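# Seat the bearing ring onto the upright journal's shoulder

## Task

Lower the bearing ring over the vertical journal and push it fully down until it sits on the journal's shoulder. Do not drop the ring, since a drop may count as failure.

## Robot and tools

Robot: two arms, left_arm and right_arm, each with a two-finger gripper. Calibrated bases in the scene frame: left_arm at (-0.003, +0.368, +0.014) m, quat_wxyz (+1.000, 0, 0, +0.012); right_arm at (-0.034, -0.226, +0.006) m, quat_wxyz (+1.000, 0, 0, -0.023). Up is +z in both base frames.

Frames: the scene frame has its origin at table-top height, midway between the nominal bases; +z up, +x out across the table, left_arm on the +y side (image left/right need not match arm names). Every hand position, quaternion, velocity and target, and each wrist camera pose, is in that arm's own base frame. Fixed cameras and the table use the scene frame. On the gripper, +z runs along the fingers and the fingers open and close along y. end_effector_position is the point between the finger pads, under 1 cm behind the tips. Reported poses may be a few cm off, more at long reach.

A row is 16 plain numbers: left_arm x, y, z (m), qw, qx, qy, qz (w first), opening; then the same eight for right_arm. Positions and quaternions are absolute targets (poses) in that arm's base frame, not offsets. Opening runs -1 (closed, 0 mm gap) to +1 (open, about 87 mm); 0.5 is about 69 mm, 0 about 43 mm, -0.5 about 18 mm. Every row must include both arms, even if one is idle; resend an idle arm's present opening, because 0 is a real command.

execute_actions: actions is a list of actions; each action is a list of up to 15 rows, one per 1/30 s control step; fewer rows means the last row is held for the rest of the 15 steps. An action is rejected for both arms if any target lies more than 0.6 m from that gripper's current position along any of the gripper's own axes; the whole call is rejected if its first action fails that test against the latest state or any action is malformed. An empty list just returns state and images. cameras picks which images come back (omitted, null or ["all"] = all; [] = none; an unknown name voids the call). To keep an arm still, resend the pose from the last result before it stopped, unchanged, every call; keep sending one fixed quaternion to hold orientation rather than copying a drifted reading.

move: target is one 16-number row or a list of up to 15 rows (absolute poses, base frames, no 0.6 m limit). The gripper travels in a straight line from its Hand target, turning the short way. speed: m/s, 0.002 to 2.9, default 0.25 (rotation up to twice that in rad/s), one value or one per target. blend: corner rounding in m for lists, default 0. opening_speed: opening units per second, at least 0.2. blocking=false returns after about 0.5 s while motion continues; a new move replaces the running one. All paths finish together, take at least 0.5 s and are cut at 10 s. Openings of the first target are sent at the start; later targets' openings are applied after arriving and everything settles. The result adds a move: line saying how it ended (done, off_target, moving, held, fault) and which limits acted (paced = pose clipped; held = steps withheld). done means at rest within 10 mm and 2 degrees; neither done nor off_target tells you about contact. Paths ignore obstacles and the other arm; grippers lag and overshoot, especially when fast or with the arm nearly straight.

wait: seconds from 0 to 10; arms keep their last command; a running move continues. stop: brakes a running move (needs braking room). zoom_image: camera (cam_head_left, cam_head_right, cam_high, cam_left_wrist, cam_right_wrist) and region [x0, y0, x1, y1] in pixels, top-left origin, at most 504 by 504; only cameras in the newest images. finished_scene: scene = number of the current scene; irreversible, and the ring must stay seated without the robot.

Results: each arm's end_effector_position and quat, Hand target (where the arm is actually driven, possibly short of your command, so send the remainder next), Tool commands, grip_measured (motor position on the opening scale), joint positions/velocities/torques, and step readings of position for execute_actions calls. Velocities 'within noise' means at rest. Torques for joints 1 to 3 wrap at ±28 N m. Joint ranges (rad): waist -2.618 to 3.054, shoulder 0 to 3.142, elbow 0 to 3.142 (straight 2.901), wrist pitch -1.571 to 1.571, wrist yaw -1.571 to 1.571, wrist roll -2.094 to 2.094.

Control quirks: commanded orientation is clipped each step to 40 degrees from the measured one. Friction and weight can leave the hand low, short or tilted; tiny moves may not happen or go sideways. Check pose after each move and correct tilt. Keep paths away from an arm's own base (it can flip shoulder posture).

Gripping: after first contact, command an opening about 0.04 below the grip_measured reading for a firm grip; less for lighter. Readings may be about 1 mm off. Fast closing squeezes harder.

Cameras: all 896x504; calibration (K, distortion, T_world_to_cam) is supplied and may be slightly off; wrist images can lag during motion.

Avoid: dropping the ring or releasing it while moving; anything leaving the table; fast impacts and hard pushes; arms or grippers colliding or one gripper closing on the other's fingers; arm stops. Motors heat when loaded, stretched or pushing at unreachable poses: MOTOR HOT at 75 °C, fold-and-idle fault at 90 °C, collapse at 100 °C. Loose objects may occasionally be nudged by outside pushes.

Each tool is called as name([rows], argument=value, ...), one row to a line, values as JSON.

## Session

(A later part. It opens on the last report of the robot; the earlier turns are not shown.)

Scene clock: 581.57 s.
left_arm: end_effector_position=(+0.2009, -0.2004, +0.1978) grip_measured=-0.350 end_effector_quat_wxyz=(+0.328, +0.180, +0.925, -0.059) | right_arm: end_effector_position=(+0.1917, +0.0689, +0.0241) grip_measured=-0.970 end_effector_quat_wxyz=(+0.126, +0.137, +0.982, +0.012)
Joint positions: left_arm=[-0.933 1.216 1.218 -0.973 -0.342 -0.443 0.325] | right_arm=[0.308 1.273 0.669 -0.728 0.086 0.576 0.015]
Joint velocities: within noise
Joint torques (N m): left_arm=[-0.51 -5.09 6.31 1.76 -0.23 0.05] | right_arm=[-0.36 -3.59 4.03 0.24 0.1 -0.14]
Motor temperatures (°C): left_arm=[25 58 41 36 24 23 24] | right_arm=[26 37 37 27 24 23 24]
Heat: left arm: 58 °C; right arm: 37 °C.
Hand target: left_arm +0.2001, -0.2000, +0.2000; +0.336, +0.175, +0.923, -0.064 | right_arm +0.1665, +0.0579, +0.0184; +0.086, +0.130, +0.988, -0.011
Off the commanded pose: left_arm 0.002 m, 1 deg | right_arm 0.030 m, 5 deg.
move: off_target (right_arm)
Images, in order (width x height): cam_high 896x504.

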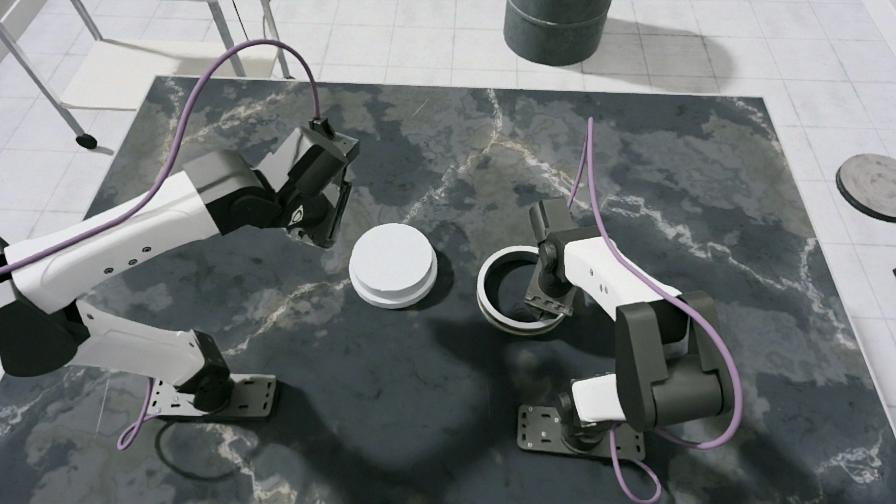

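move([
  [0.20, -0.20, 0.20, 0.3361,0.1745,0.9234,-0.0635, -0.35, 0.225, 0.08, 0.022, 0.0864,0.1300,0.9876,-0.0114, -1],
  [0.20, -0.20, 0.20, 0.3361,0.1745,0.9234,-0.0635, -0.35, 0.235, 0.06, 0.13, 0.0864,0.1300,0.9876,-0.0114, -1],
  [0.20, -0.20, 0.20, 0.3361,0.1745,0.9234,-0.0635, -0.35, 0.21, -0.04, 0.11, 0.0756,0.1310,0.8561,0.4942, -0.35],
  [0.20, -0.20, 0.20, 0.3361,0.1745,0.9234,-0.0635, -0.35, 0.21, -0.034, 0.035, 0.0756,0.1310,0.8561,0.4942, -0.35],
], speed=[0.06,0.12,0.2,0.1])

zoom_image(camera="cam_right_wrist", region=[330, 100, 630, 400])

Scene clock: 600.03 s.
left_arm: end_effector_position=(+0.2010, -0.2004, +0.1979) grip_measured=-0.350 end_effector_quat_wxyz=(+0.328, +0.180, +0.925, -0.059) | right_arm: end_effector_position=(+0.2084, -0.0370, +0.0389) grip_measured=-0.350 end_effector_quat_wxyz=(+0.073, +0.129, +0.859, +0.489)
Joint positions: left_arm=[-0.933 1.216 1.218 -0.972 -0.343 -0.443 0.325] | right_arm=[-0.759 2.017 1.069 -1.266 -0.879 -0.772 0.325]
Joint velocities: within noise
Joint torques (N m): left_arm=[-0.53 -5.12 6.31 1.76 -0.23 0.05] | right_arm=[0.77 -5.31 2.88 -0.38 -0.51 0.01]
Motor temperatures (°C): left_arm=[25 52 40 38 24 23 24] | right_arm=[26 37 37 27 24 23 24]
Heat: left arm: 52 °C; right arm: 37 °C.
Hand target: left_arm +0.2001, -0.2000, +0.2000; +0.336, +0.174, +0.923, -0.063 | right_arm +0.2098, -0.0341, +0.0351; +0.075, +0.131, +0.856, +0.494
Off the commanded pose: left_arm 0.002 m, 1 deg | right_arm 0.005 m, 1 deg.
move: done
camera_calibration:
cam_left_wrist: T_world_to_cam=[[-0.372928, -0.92786, -0.000883596, -0.113785], [-0.90566, 0.363798, 0.217788, 0.227899], [-0.201755, 0.0820195, -0.975996, 0.387525], [0, 0, 0, 1]] pos_world=[0.242151, -0.22027, 0.328488]
cam_right_wrist: T_world_to_cam=[[-0.146236, -0.490618, -0.859017, 0.045347], [-0.812034, -0.43641, 0.387489, 0.161441], [-0.564992, 0.754216, -0.334579, 0.296375], [0, 0, 0, 1]] pos_world=[0.305177, -0.130828, 0.0755582]

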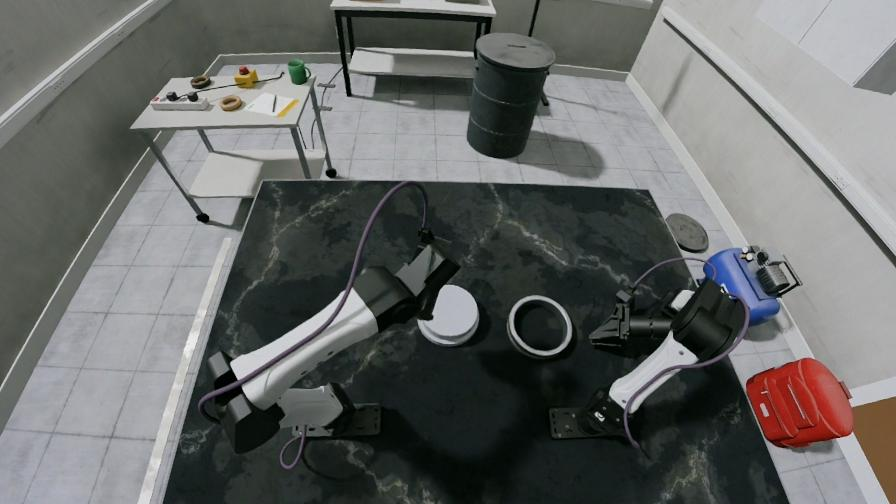

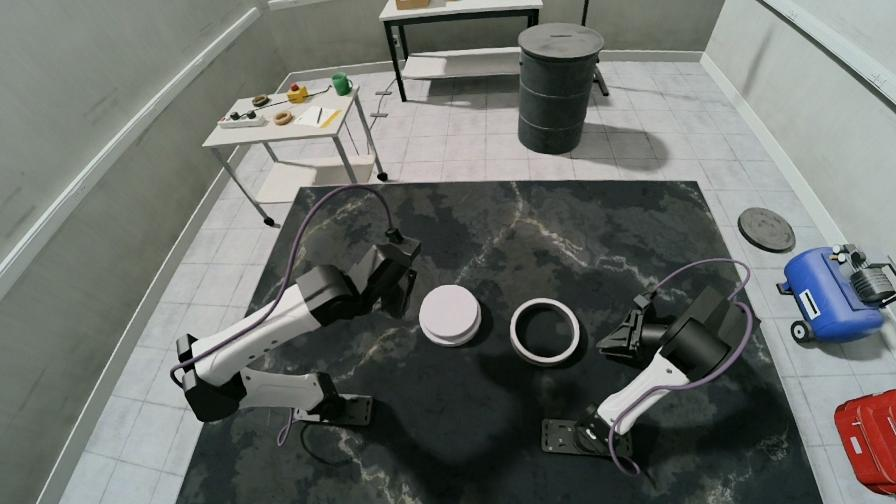

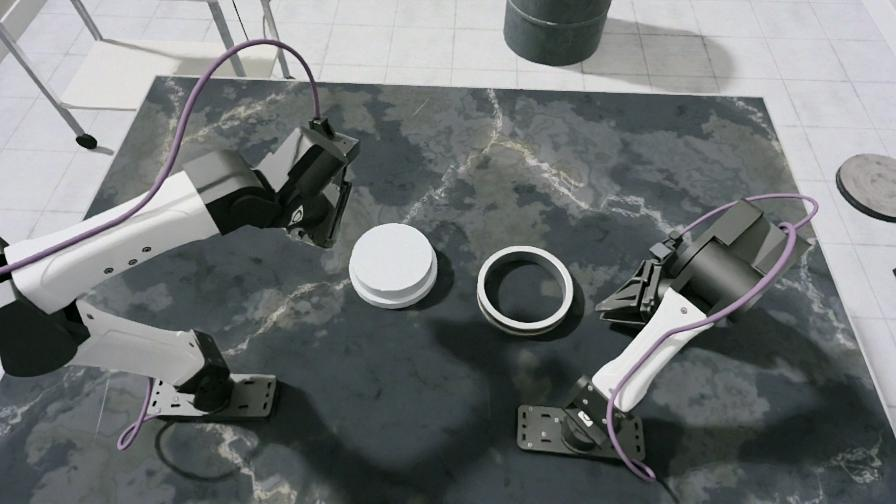

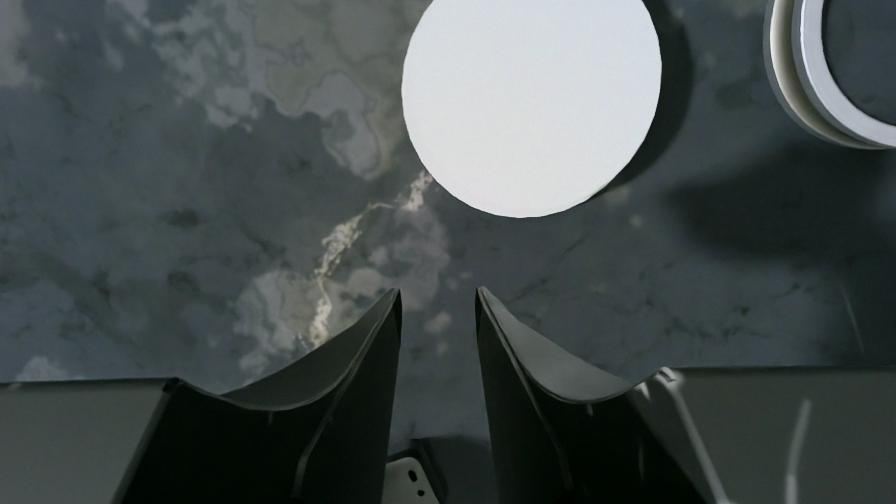

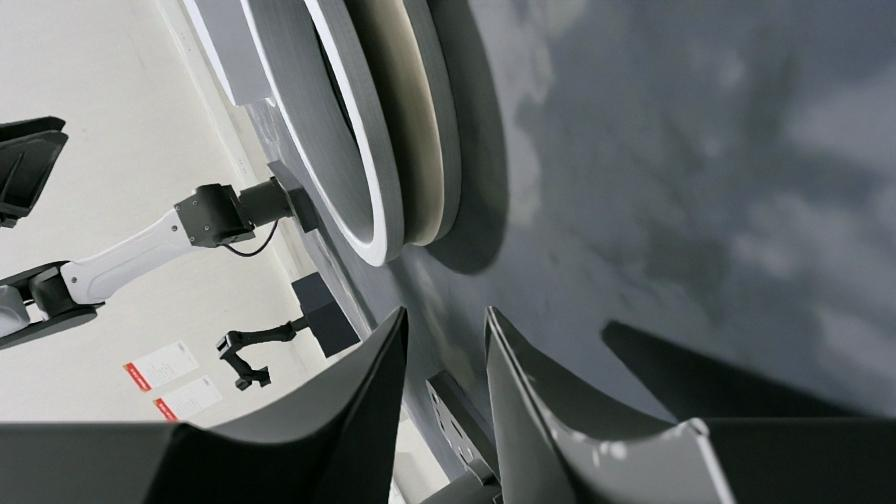

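Scaled by 1.680 from the camera's 896x504 image, which has a finer 1280x720 frame.

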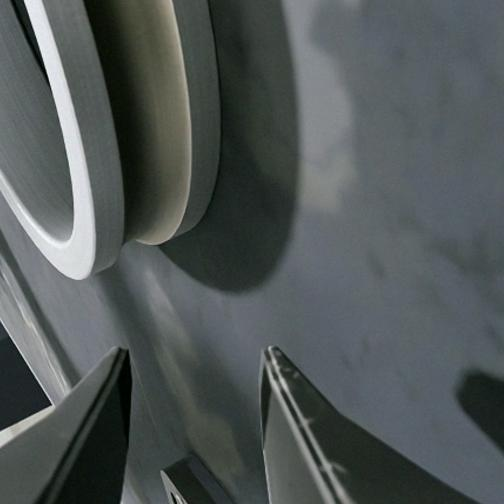

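move(target=[0.20, -0.20, 0.20, 0.3361,0.1745,0.9234,-0.0635, -0.35, 0.2268, 0.0225, 0.0295, 0.0756,0.1310,0.8561,0.4942, -0.35], speed=0.05, cameras=["cam_head_right","cam_right_wrist"])

zoom_image(camera="cam_right_wrist", region=[330, 100, 630, 400])

Scene clock: 607.43 s.
left_arm: end_effector_position=(+0.2010, -0.2004, +0.1979) grip_measured=-0.350 end_effector_quat_wxyz=(+0.328, +0.180, +0.925, -0.059) | right_arm: end_effector_position=(+0.2243, +0.0208, +0.0266) grip_measured=-0.350 end_effector_quat_wxyz=(+0.062, +0.135, +0.856, +0.494)
Joint positions: left_arm=[-0.933 1.216 1.218 -0.972 -0.343 -0.443 0.325] | right_arm=[-0.553 1.936 0.906 -0.973 -0.983 -0.473 0.325]
Joint velocities: within noise
Joint torques (N m): left_arm=[-0.51 -5.09 6.32 1.76 -0.23 0.05] | right_arm=[0.65 -7.61 2.74 0.02 -0.54 0.01]
Motor temperatures (°C): left_arm=[25 51 40 38 24 23 24] | right_arm=[26 37 37 26 24 23 24]
Heat: left arm: 51 °C; right arm: 37 °C.
Hand target: left_arm +0.2001, -0.2000, +0.2000; +0.336, +0.175, +0.923, -0.063 | right_arm +0.2267, +0.0224, +0.0296; +0.075, +0.131, +0.856, +0.494
Off the commanded pose: left_arm 0.002 m, 1 deg | right_arm 0.004 m, 2 deg.
move: done
camera_calibration:
cam_right_wrist: T_world_to_cam=[[-0.166652, -0.477481, -0.862693, 0.069875], [-0.802368, -0.442854, 0.400108, 0.201979], [-0.573091, 0.758876, -0.309313, 0.25873], [0, 0, 0, 1]] pos_world=[0.321983, -0.073533, 0.0594957]
Images, in order (width x height): cam_head_right 896x504, cam_right_wrist 896x504.

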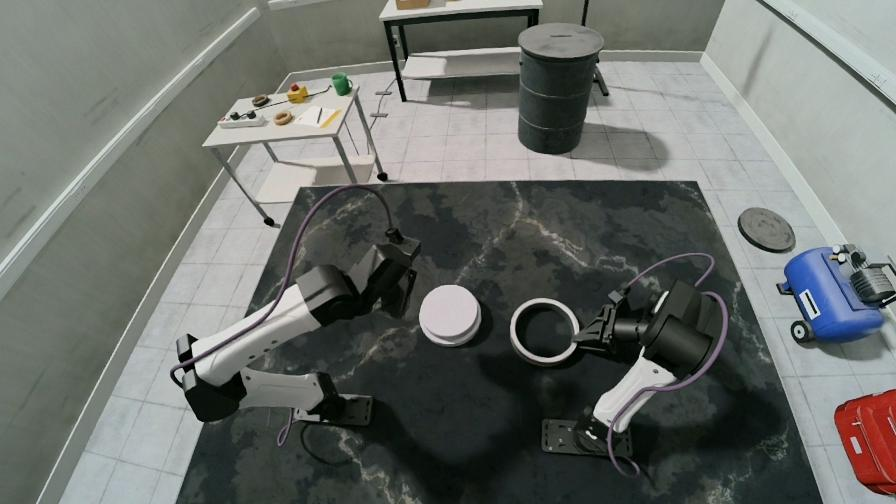

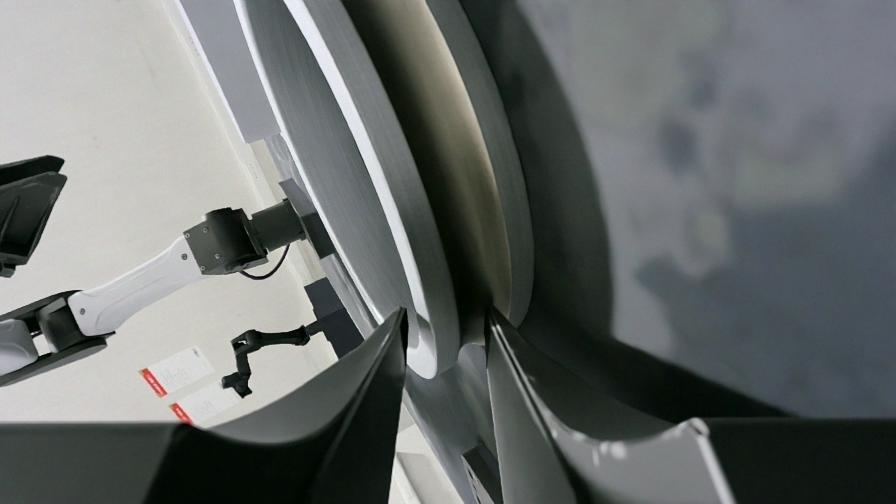

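Scaled by 1.680 from the camera's 896x504 image, which has a finer 1280x720 frame.

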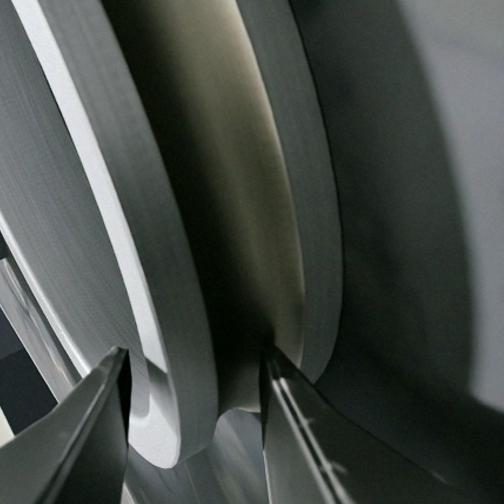

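move([
  [0.25, -0.29, 0.19, -0.0928,0.1608,0.8510,-0.4913, -0.35, 0.2268, 0.0225, 0.0295, 0.0756,0.1310,0.8561,0.4942, -0.35],
  [0.262, -0.440, 0.12, -0.0928,0.1608,0.8510,-0.4913, -0.35, 0.2268, 0.0225, 0.0295, 0.0756,0.1310,0.8561,0.4942, -0.35],
  [0.262, -0.440, 0.060, -0.0928,0.1608,0.8510,-0.4913, -0.35, 0.2268, 0.0225, 0.0295, 0.0756,0.1310,0.8561,0.4942, -0.35],
], speed=[0.2,0.15,0.1], cameras=["cam_high","cam_left_wrist","cam_right_wrist"])

zoom_image(camera="cam_left_wrist", region=[300, 80, 620, 400])

Scene clock: 628.77 s.
left_arm: end_effector_position=(+0.2622, -0.4405, +0.0669) grip_measured=-0.350 end_effector_quat_wxyz=(-0.086, +0.171, +0.847, -0.495) | right_arm: end_effector_position=(+0.2246, +0.0208, +0.0266) grip_measured=-0.350 end_effector_quat_wxyz=(+0.062, +0.135, +0.856, +0.494)
Joint positions: left_arm=[-0.723 2.322 1.723 -0.427 0.954 -0.612 0.325] | right_arm=[-0.553 1.936 0.906 -0.971 -0.984 -0.472 0.325]
Joint velocities: within noise
Joint torques (N m): left_arm=[0.09 -12.18 6.39 1.5 0.36 0.06] | right_arm=[0.75 -7.6 2.74 0.05 -0.56 0.04]
Motor temperatures (°C): left_arm=[25 48 40 37 24 23 24] | right_arm=[26 38 36 26 24 23 24]
Heat: left arm: 48 °C; right arm: 38 °C.
Hand target: left_arm +0.2619, -0.4400, +0.0601; -0.093, +0.161, +0.851, -0.491 | right_arm +0.2268, +0.0225, +0.0295; +0.075, +0.131, +0.856, +0.495
Off the commanded pose: left_arm 0.007 m, 2 deg | right_arm 0.004 m, 2 deg.
move: done
camera_calibration:
cam_left_wrist: T_world_to_cam=[[-0.198649, -0.446889, 0.872255, -0.206073], [-0.328956, 0.868764, 0.370184, 0.460329], [-0.923215, -0.213397, -0.319587, 0.306863], [0, 0, 0, 1]] pos_world=[0.393792, -0.426526, 0.107411]
cam_right_wrist: T_world_to_cam=[[-0.1665, -0.477257, -0.862846, 0.0698374], [-0.803025, -0.44218, 0.399535, 0.202392], [-0.572214, 0.759409, -0.309626, 0.258697], [0, 0, 0, 1]] pos_world=[0.322184, -0.0736325, 0.0594954]
Images, in order (width x height): cam_high 896x504, cam_left_wrist 896x504, cam_right_wrist 896x504.

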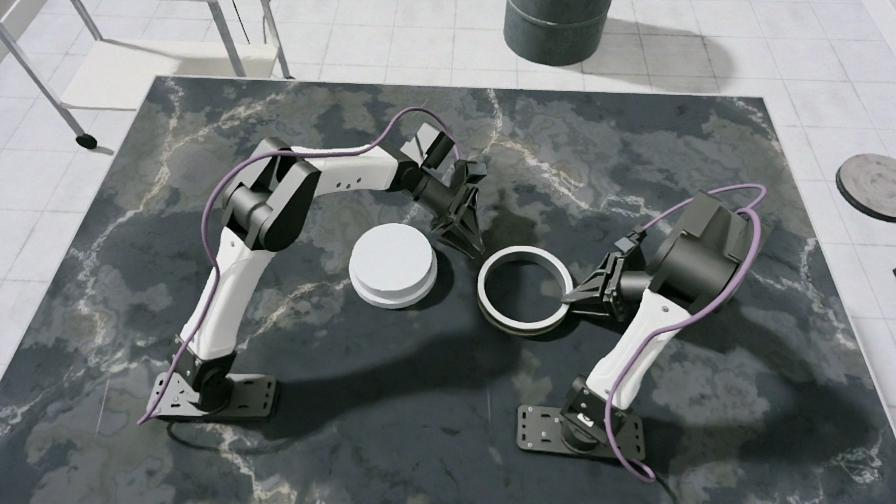

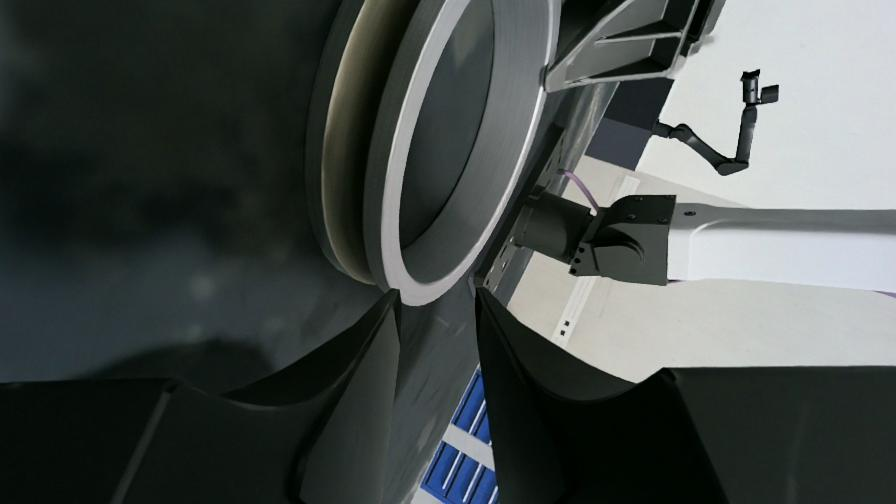

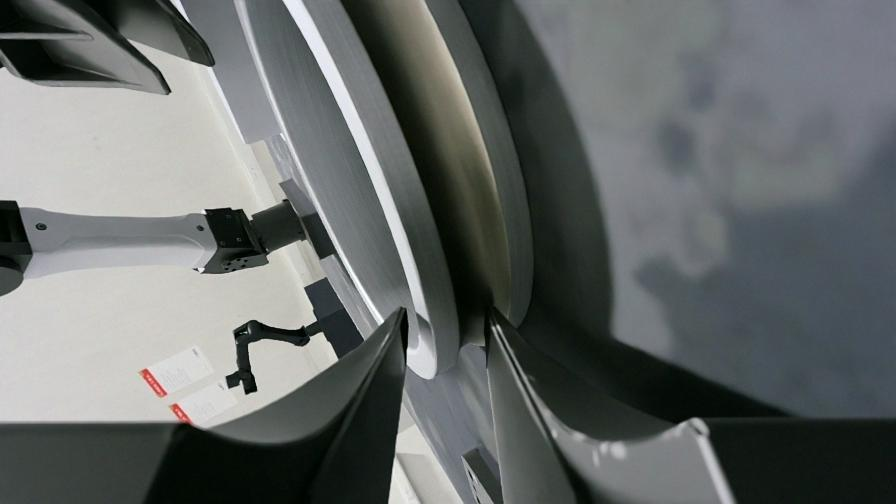

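Scaled by 1.575 from the camera's 896x504 image, which has a finer 1280x720 frame.

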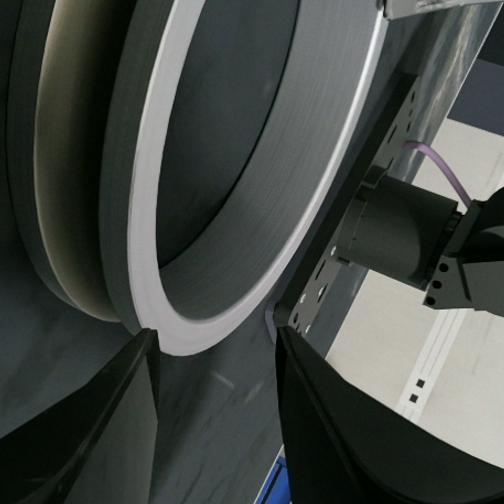

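move(target=[0.263, -0.437, 0.035, -0.0928,0.1608,0.8510,-0.4913, -0.35, 0.2268, 0.0225, 0.0295, 0.0756,0.1310,0.8561,0.4942, -0.35], speed=0.05, cameras=["cam_high","cam_left_wrist"])

zoom_image(camera="cam_left_wrist", region=[300, 80, 620, 400])

Scene clock: 645.10 s.
left_arm: end_effector_position=(+0.2616, -0.4399, +0.0441) grip_measured=-0.350 end_effector_quat_wxyz=(-0.087, +0.170, +0.848, -0.495) | right_arm: end_effector_position=(+0.2246, +0.0208, +0.0266) grip_measured=-0.350 end_effector_quat_wxyz=(+0.062, +0.135, +0.856, +0.494)
Joint positions: left_arm=[-0.723 2.355 1.685 -0.358 0.954 -0.612 0.325] | right_arm=[-0.553 1.936 0.906 -0.971 -0.984 -0.472 0.325]
Joint velocities: within noise
Joint torques (N m): left_arm=[0.62 -11.88 6.05 1.51 0.39 0.16] | right_arm=[0.7 -7.64 2.73 0.04 -0.55 0.04]
Motor temperatures (°C): left_arm=[25 52 40 36 24 23 24] | right_arm=[26 39 36 26 25 23 24]
Heat: left arm: 52 °C; right arm: 39 °C.
Hand target: left_arm +0.2628, -0.4370, +0.0352; -0.093, +0.161, +0.851, -0.491 | right_arm +0.2267, +0.0225, +0.0296; +0.075, +0.131, +0.856, +0.495
Off the commanded pose: left_arm 0.010 m, 1 deg | right_arm 0.004 m, 2 deg.
move: done
camera_calibration:
cam_left_wrist: T_world_to_cam=[[-0.197026, -0.448163, 0.871969, -0.187023], [-0.328423, 0.868186, 0.37201, 0.467513], [-0.923753, -0.213079, -0.318242, 0.299321], [0, 0, 0, 1]] pos_world=[0.393192, -0.425926, 0.0844151]
Images, in order (width x height): cam_high 896x504, cam_left_wrist 896x504.

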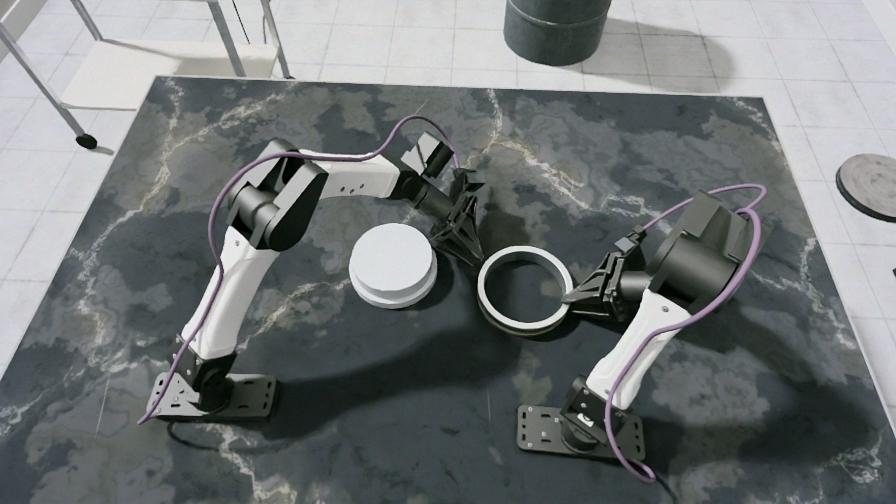

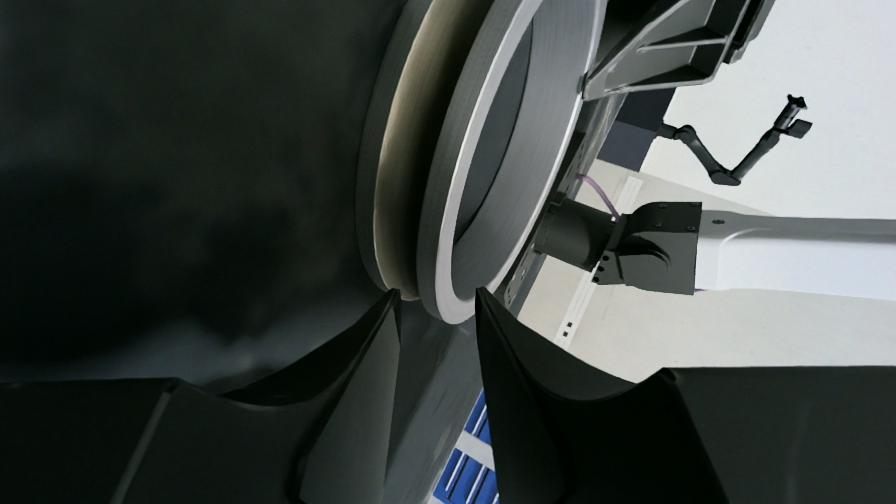

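Scaled by 1.575 from the camera's 896x504 image, which has a finer 1280x720 frame.

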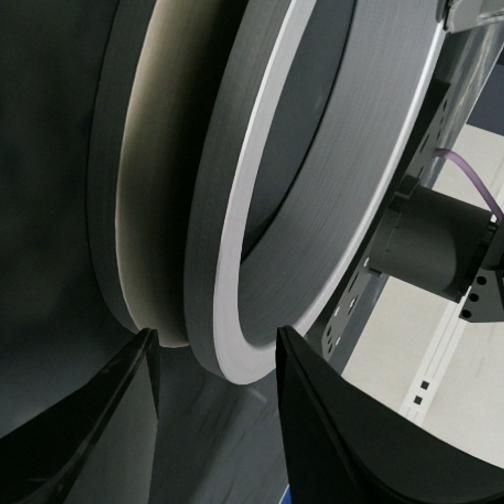

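move(target=[0.2635, -0.437, 0.0255, -0.0928,0.1608,0.8510,-0.4913, -0.35, 0.2268, 0.0225, 0.0295, 0.0756,0.1310,0.8561,0.4942, -0.35], speed=0.05, cameras=["cam_left_wrist"])

zoom_image(camera="cam_left_wrist", region=[300, 80, 620, 400])

Scene clock: 653.47 s.
left_arm: end_effector_position=(+0.2621, -0.4404, +0.0354) grip_measured=-0.350 end_effector_quat_wxyz=(-0.086, +0.170, +0.848, -0.495) | right_arm: end_effector_position=(+0.2246, +0.0208, +0.0266) grip_measured=-0.350 end_effector_quat_wxyz=(+0.062, +0.135, +0.856, +0.494)
Joint positions: left_arm=[-0.723 2.372 1.678 -0.332 0.954 -0.612 0.325] | right_arm=[-0.553 1.936 0.906 -0.971 -0.984 -0.472 0.325]
Joint velocities: within noise
Joint torques (N m): left_arm=[0.66 -11.79 5.93 1.5 0.39 0.18] | right_arm=[0.73 -7.61 2.73 0.03 -0.56 0.04]
Motor temperatures (°C): left_arm=[25 54 40 36 24 23 24] | right_arm=[26 39 36 26 25 23 24]
Heat: left arm: 54 °C; right arm: 39 °C.
Hand target: left_arm +0.2633, -0.4370, +0.0256; -0.093, +0.161, +0.851, -0.491 | right_arm +0.2268, +0.0224, +0.0295; +0.075, +0.131, +0.856, +0.494
Off the commanded pose: left_arm 0.011 m, 1 deg | right_arm 0.004 m, 2 deg.
move: off_target (left_arm)
camera_calibration:
cam_left_wrist: T_world_to_cam=[[-0.197758, -0.447443, 0.872173, -0.179023], [-0.32878, 0.868482, 0.371001, 0.471568], [-0.923469, -0.213385, -0.31886, 0.296765], [0, 0, 0, 1]] pos_world=[0.393692, -0.426326, 0.0758131]
Images, in order (width x height): cam_left_wrist 896x504.

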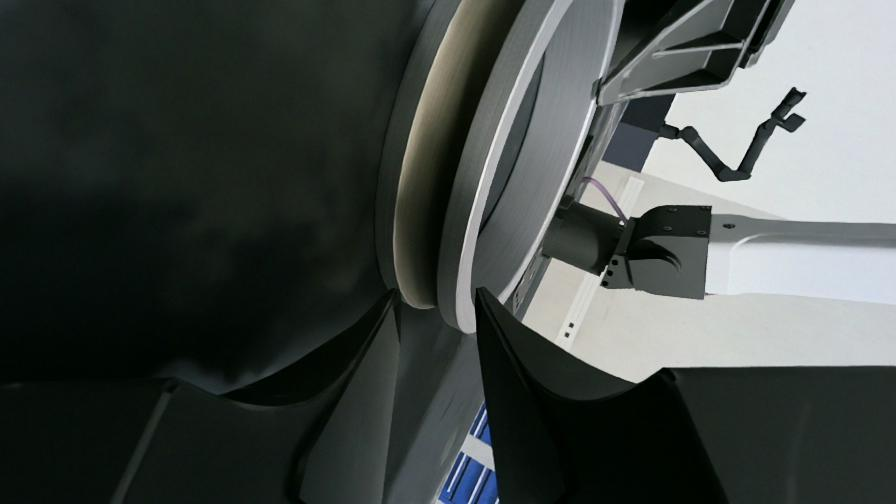

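Scaled by 1.575 from the camera's 896x504 image, which has a finer 1280x720 frame.

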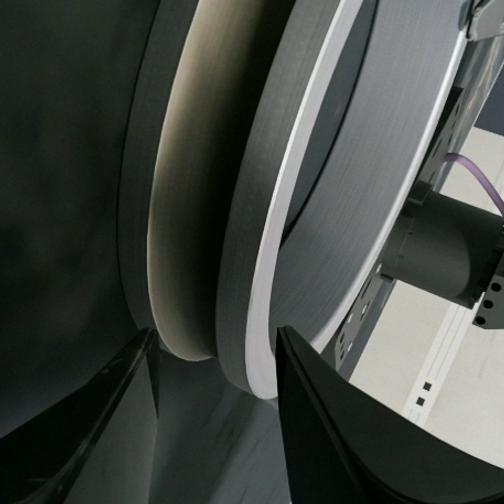

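move(target=[0.2545, -0.4485, 0.026, -0.0928,0.1608,0.8510,-0.4913, -0.35, 0.2268, 0.0225, 0.0295, 0.0756,0.1310,0.8561,0.4942, -0.35], speed=0.04, cameras=["cam_high","cam_left_wrist","cam_right_wrist"])

zoom_image(camera="cam_left_wrist", region=[300, 80, 620, 400])

Scene clock: 657.47 s.
left_arm: end_effector_position=(+0.2571, -0.4493, +0.0355) grip_measured=-0.350 end_effector_quat_wxyz=(-0.084, +0.171, +0.846, -0.497) | right_arm: end_effector_position=(+0.2246, +0.0207, +0.0265) grip_measured=-0.350 end_effector_quat_wxyz=(+0.063, +0.135, +0.856, +0.494)
Joint positions: left_arm=[-0.743 2.372 1.67 -0.29 0.944 -0.647 0.325] | right_arm=[-0.553 1.936 0.906 -0.971 -0.984 -0.472 0.325]
Joint velocities: within noise
Joint torques (N m): left_arm=[-0.18 -12.08 5.79 1.57 0.32 0.11] | right_arm=[0.72 -7.61 2.73 0.04 -0.57 0.04]
Motor temperatures (°C): left_arm=[25 55 40 36 24 23 24] | right_arm=[26 39 36 26 25 23 24]
Heat: left arm: 55 °C; right arm: 39 °C.
Hand target: left_arm +0.2544, -0.4484, +0.0261; -0.093, +0.161, +0.851, -0.491 | right_arm +0.2268, +0.0225, +0.0295; +0.075, +0.131, +0.856, +0.495
Off the commanded pose: left_arm 0.010 m, 2 deg | right_arm 0.004 m, 2 deg.
move: done
camera_calibration:
cam_left_wrist: T_world_to_cam=[[-0.199868, -0.442688, 0.874117, -0.181504], [-0.331775, 0.869994, 0.36474, 0.479277], [-0.921942, -0.217111, -0.320757, 0.28826], [0, 0, 0, 1]] pos_world=[0.388494, -0.434733, 0.076306]
cam_right_wrist: T_world_to_cam=[[-0.166184, -0.477436, -0.862808, 0.069672], [-0.803189, -0.442073, 0.399323, 0.202421], [-0.572076, 0.759359, -0.310005, 0.258746], [0, 0, 0, 1]] pos_world=[0.322184, -0.0737324, 0.0594949]
Images, in order (width x height): cam_high 896x504, cam_left_wrist 896x504, cam_right_wrist 896x504.

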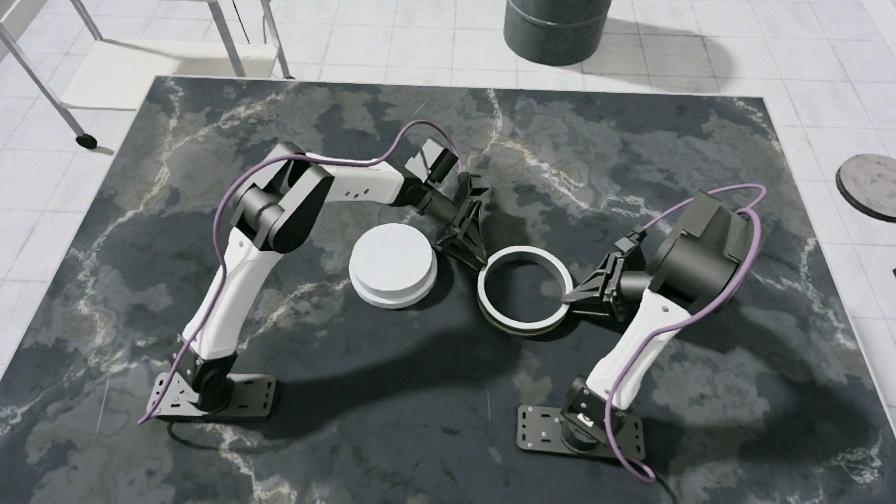

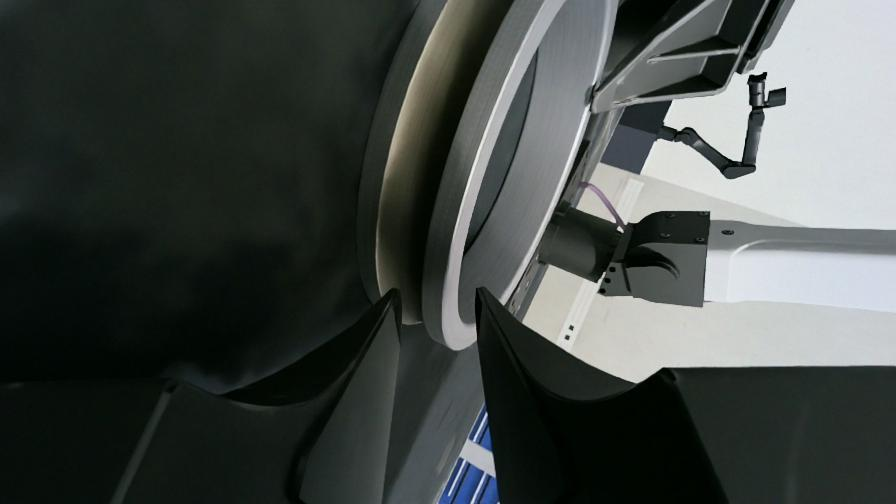

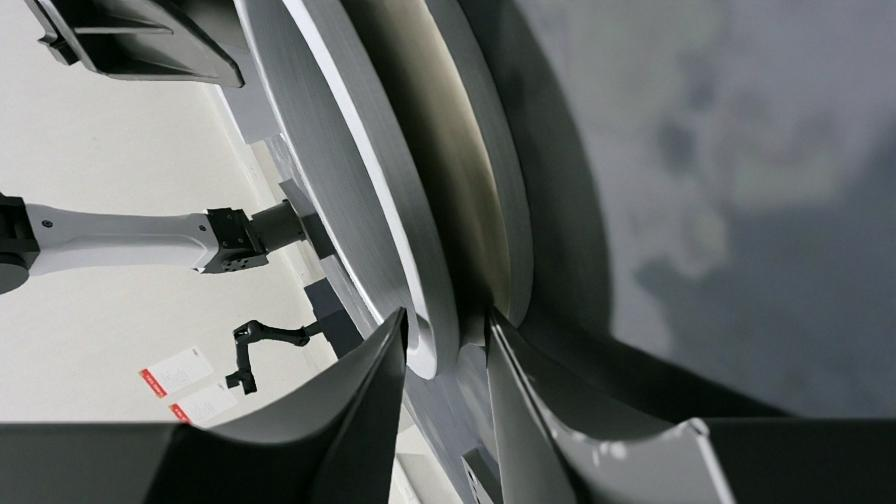

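Scaled by 1.575 from the camera's 896x504 image, which has a finer 1280x720 frame.

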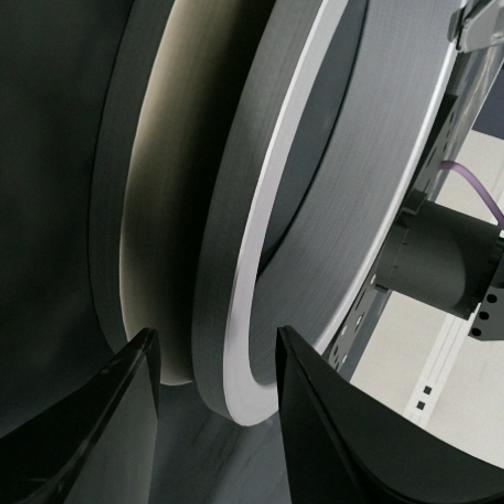

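move(target=[0.2520, -0.4545, 0.026, -0.0928,0.1608,0.8510,-0.4913, -0.35, 0.2268, 0.0225, 0.0295, 0.0756,0.1310,0.8561,0.4942, -0.35], speed=0.03, cameras=["cam_left_wrist"])

zoom_image(camera="cam_left_wrist", region=[300, 80, 620, 400])

Scene clock: 663.03 s.
left_arm: end_effector_position=(+0.2542, -0.4537, +0.0360) grip_measured=-0.350 end_effector_quat_wxyz=(-0.084, +0.169, +0.847, -0.497) | right_arm: end_effector_position=(+0.2246, +0.0207, +0.0265) grip_measured=-0.350 end_effector_quat_wxyz=(+0.063, +0.135, +0.856, +0.494)
Joint positions: left_arm=[-0.754 2.372 1.67 -0.278 0.937 -0.665 0.325] | right_arm=[-0.553 1.936 0.906 -0.971 -0.984 -0.472 0.325]
Joint velocities: within noise
Joint torques (N m): left_arm=[-0.34 -11.6 6.54 1.59 0.33 0.07] | right_arm=[0.73 -7.61 2.77 0.03 -0.55 0.04]
Motor temperatures (°C): left_arm=[25 56 40 36 24 23 24] | right_arm=[26 40 36 26 25 23 24]
Heat: left arm: 56 °C; right arm: 40 °C.
Hand target: left_arm +0.2518, -0.4543, +0.0261; -0.093, +0.161, +0.851, -0.491 | right_arm +0.2267, +0.0225, +0.0295; +0.075, +0.131, +0.856, +0.495
Off the commanded pose: left_arm 0.010 m, 2 deg | right_arm 0.004 m, 2 deg.
move: done
camera_calibration:
cam_left_wrist: T_world_to_cam=[[-0.197534, -0.444243, 0.873859, -0.185818], [-0.332667, 0.868903, 0.366525, 0.481676], [-0.922124, -0.218303, -0.319422, 0.284194], [0, 0, 0, 1]] pos_world=[0.385594, -0.439038, 0.0766103]
Images, in order (width x height): cam_left_wrist 896x504.

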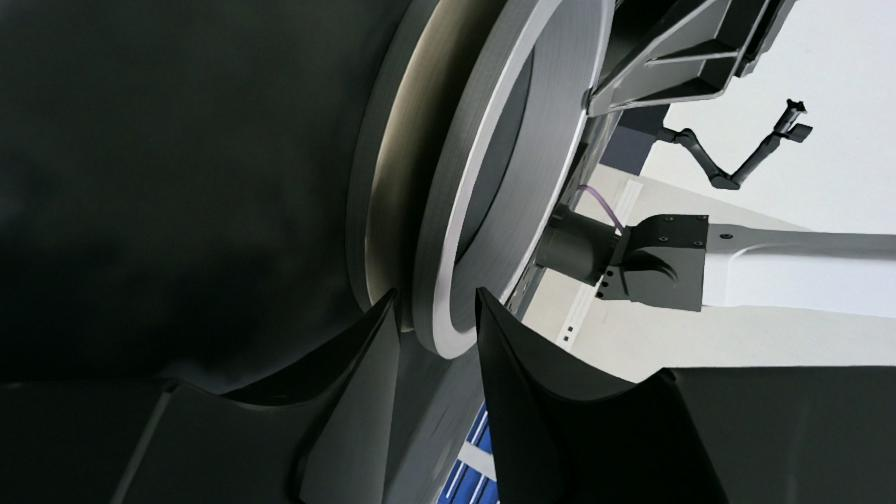

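Scaled by 1.575 from the camera's 896x504 image, which has a finer 1280x720 frame.

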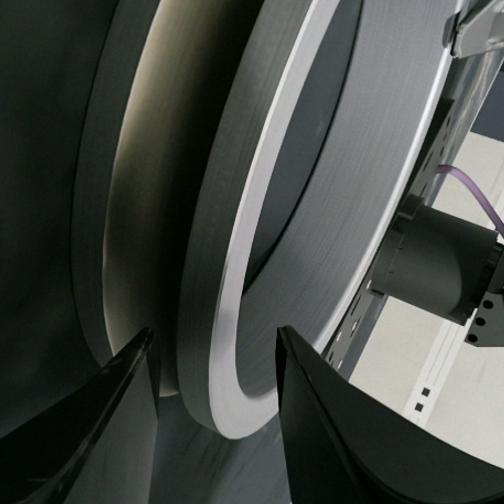

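move(target=[0.2520, -0.4545, 0.026, -0.0928,0.1608,0.8510,-0.4913, -0.9, 0.2268, 0.0225, 0.0295, 0.0756,0.1310,0.8561,0.4942, -0.9], speed=0.03, opening_speed=0.4, cameras=["cam_left_wrist","cam_right_wrist","cam_high"])

zoom_image(camera="cam_left_wrist", region=[300, 80, 620, 400])

zoom_image(camera="cam_right_wrist", region=[330, 100, 630, 400])

Scene clock: 668.57 s.
left_arm: end_effector_position=(+0.2561, -0.4523, +0.0336) grip_measured=-0.729 end_effector_quat_wxyz=(-0.084, +0.166, +0.849, -0.494) | right_arm: end_effector_position=(+0.2256, +0.0203, +0.0283) grip_measured=-0.591 end_effector_quat_wxyz=(+0.066, +0.134, +0.857, +0.493)
Joint positions: left_arm=[-0.75 2.375 1.67 -0.281 0.931 -0.666 0.135] | right_arm=[-0.553 1.925 0.906 -0.97 -0.984 -0.469 0.205]
Joint velocities: within noise
Joint torques (N m): left_arm=[-0.66 -11.86 6.56 1.61 0.37 0.06] | right_arm=[0.7 -6.84 2.8 0.05 -0.55 0.01]
Motor temperatures (°C): left_arm=[25 56 40 36 24 23 24] | right_arm=[26 40 36 26 25 23 24]
Heat: left arm: 56 °C; right arm: 40 °C.
Hand target: left_arm +0.2519, -0.4543, +0.0261; -0.093, +0.161, +0.851, -0.491 | right_arm +0.2268, +0.0225, +0.0295; +0.075, +0.131, +0.856, +0.494
Off the commanded pose: left_arm 0.009 m, 1 deg | right_arm 0.003 m, 1 deg.
move: done
camera_calibration:
cam_left_wrist: T_world_to_cam=[[-0.193127, -0.452689, 0.870503, -0.187482], [-0.338566, 0.86346, 0.373913, 0.480777], [-0.92091, -0.22251, -0.320022, 0.28334], [0, 0, 0, 1]] pos_world=[0.387497, -0.436956, 0.0741103]
cam_right_wrist: T_world_to_cam=[[-0.160892, -0.481199, -0.86172, 0.0700032], [-0.806753, -0.438841, 0.395686, 0.203111], [-0.568562, 0.758858, -0.317603, 0.259533], [0, 0, 0, 1]] pos_world=[0.322684, -0.07413, 0.0623836]
Images, in order (width x height): cam_high 896x504, cam_left_wrist 896x504, cam_right_wrist 896x504.

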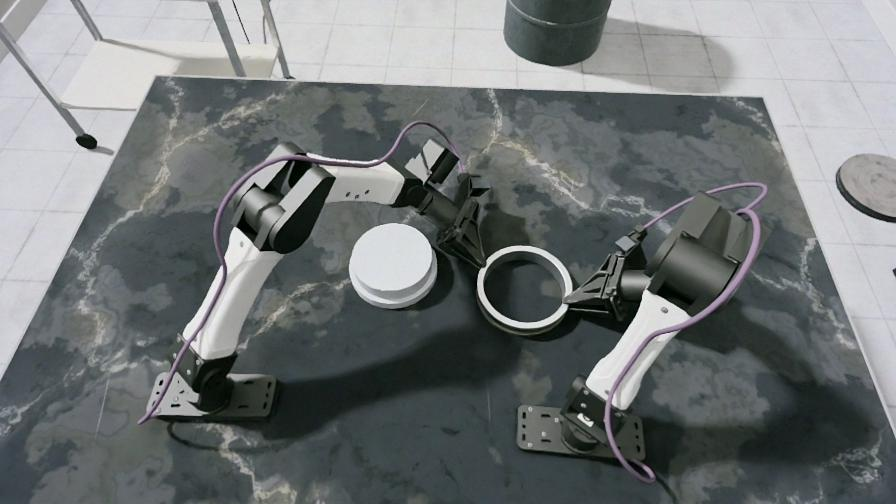

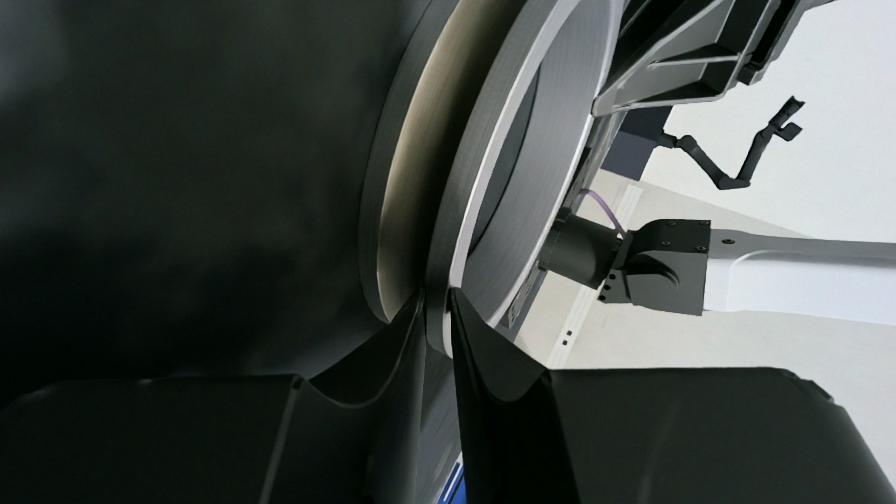

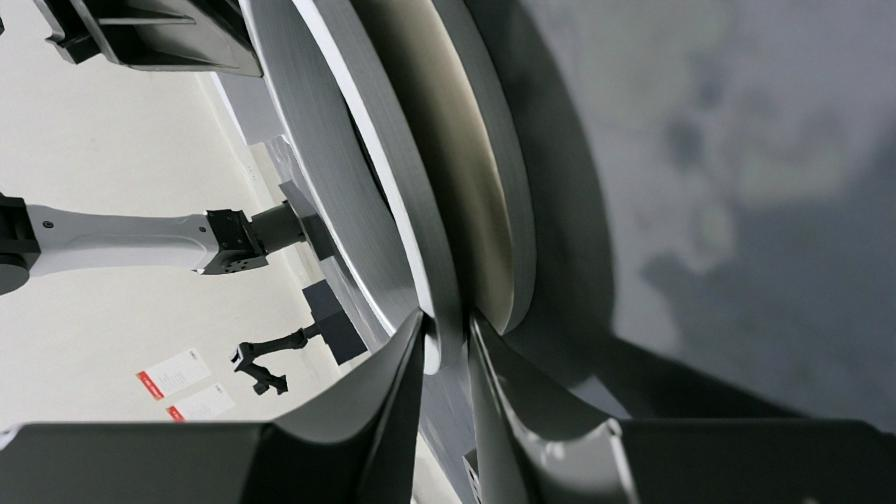

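Scaled by 1.575 from the camera's 896x504 image, which has a finer 1280x720 frame.

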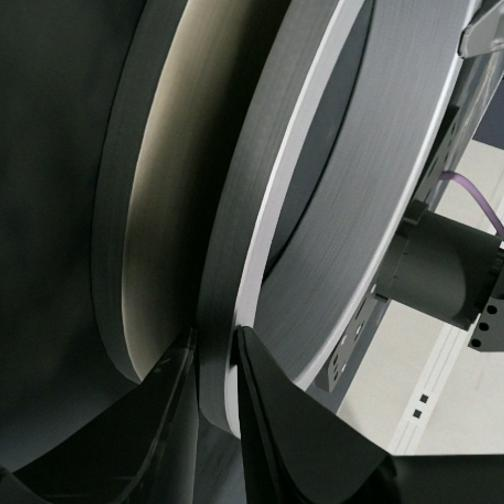

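Scaled by 1.680 from the camera's 896x504 image, which has a finer 1280x720 frame.

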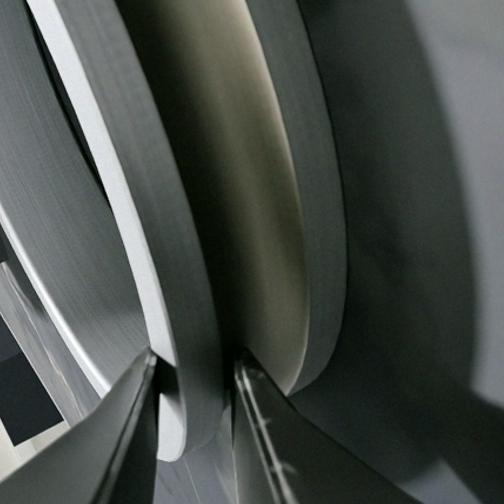

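move([
  [0.2520, -0.4545, 0.026, -0.0928,0.1608,0.8510,-0.4913, -0.30, 0.2268, 0.0225, 0.0295, 0.0756,0.1310,0.8561,0.4942, -0.9],
  [0.2485, -0.4615, 0.027, -0.0928,0.1608,0.8510,-0.4913, -0.30, 0.2268, 0.0225, 0.0295, 0.0756,0.1310,0.8561,0.4942, -0.9],
], speed=0.03, opening_speed=0.6, cameras=["cam_left_wrist"])

zoom_image(camera="cam_left_wrist", region=[300, 80, 620, 400])

Scene clock: 675.40 s.
left_arm: end_effector_position=(+0.2506, -0.4580, +0.0342) grip_measured=-0.300 end_effector_quat_wxyz=(-0.086, +0.166, +0.849, -0.494) | right_arm: end_effector_position=(+0.2256, +0.0203, +0.0283) grip_measured=-0.591 end_effector_quat_wxyz=(+0.066, +0.134, +0.857, +0.493)
Joint positions: left_arm=[-0.767 2.375 1.67 -0.269 0.924 -0.685 0.35] | right_arm=[-0.553 1.925 0.906 -0.97 -0.984 -0.469 0.205]
Joint velocities: within noise
Joint torques (N m): left_arm=[-0.61 -11.52 7.38 1.64 0.37 0.02] | right_arm=[0.73 -6.82 2.8 0.05 -0.56 0.01]
Motor temperatures (°C): left_arm=[25 57 40 37 24 23 24] | right_arm=[26 40 35 26 25 23 24]
Heat: left arm: 57 °C; right arm: 40 °C.
Hand target: left_arm +0.2484, -0.4614, +0.0271; -0.093, +0.161, +0.851, -0.491 | right_arm +0.2268, +0.0225, +0.0295; +0.075, +0.131, +0.856, +0.494
Off the commanded pose: left_arm 0.008 m, 1 deg | right_arm 0.003 m, 1 deg.
move: done
camera_calibration:
cam_left_wrist: T_world_to_cam=[[-0.192071, -0.453227, 0.870456, -0.192128], [-0.334579, 0.864073, 0.376077, 0.482836], [-0.922587, -0.219003, -0.317603, 0.279161], [0, 0, 0, 1]] pos_world=[0.382195, -0.443147, 0.074318]
Images, in order (width x height): cam_left_wrist 896x504.

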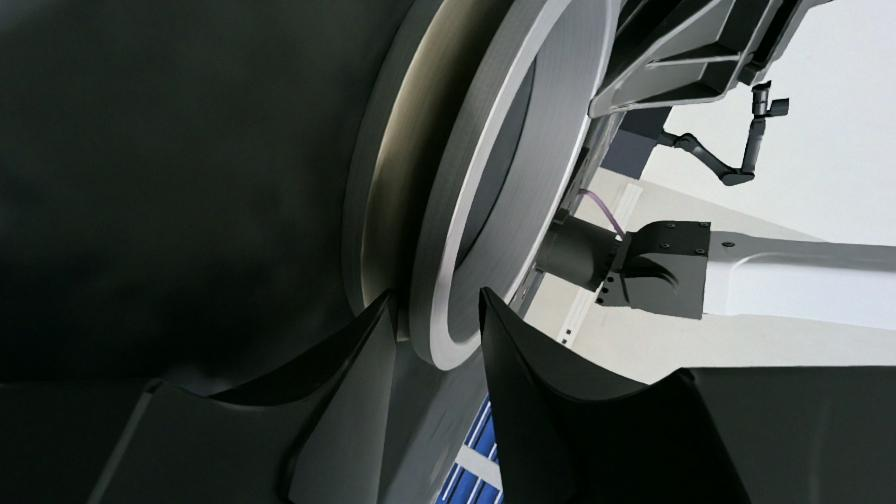

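Scaled by 1.575 from the camera's 896x504 image, which has a finer 1280x720 frame.

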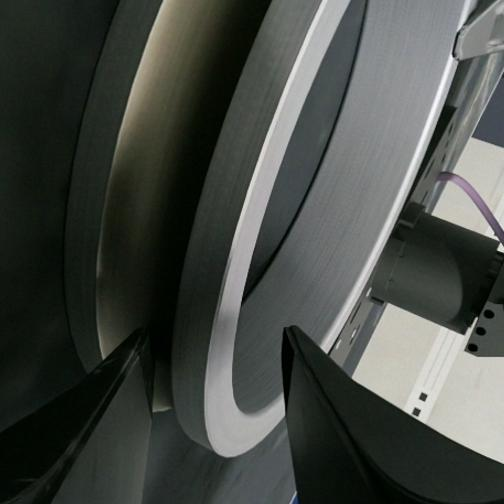

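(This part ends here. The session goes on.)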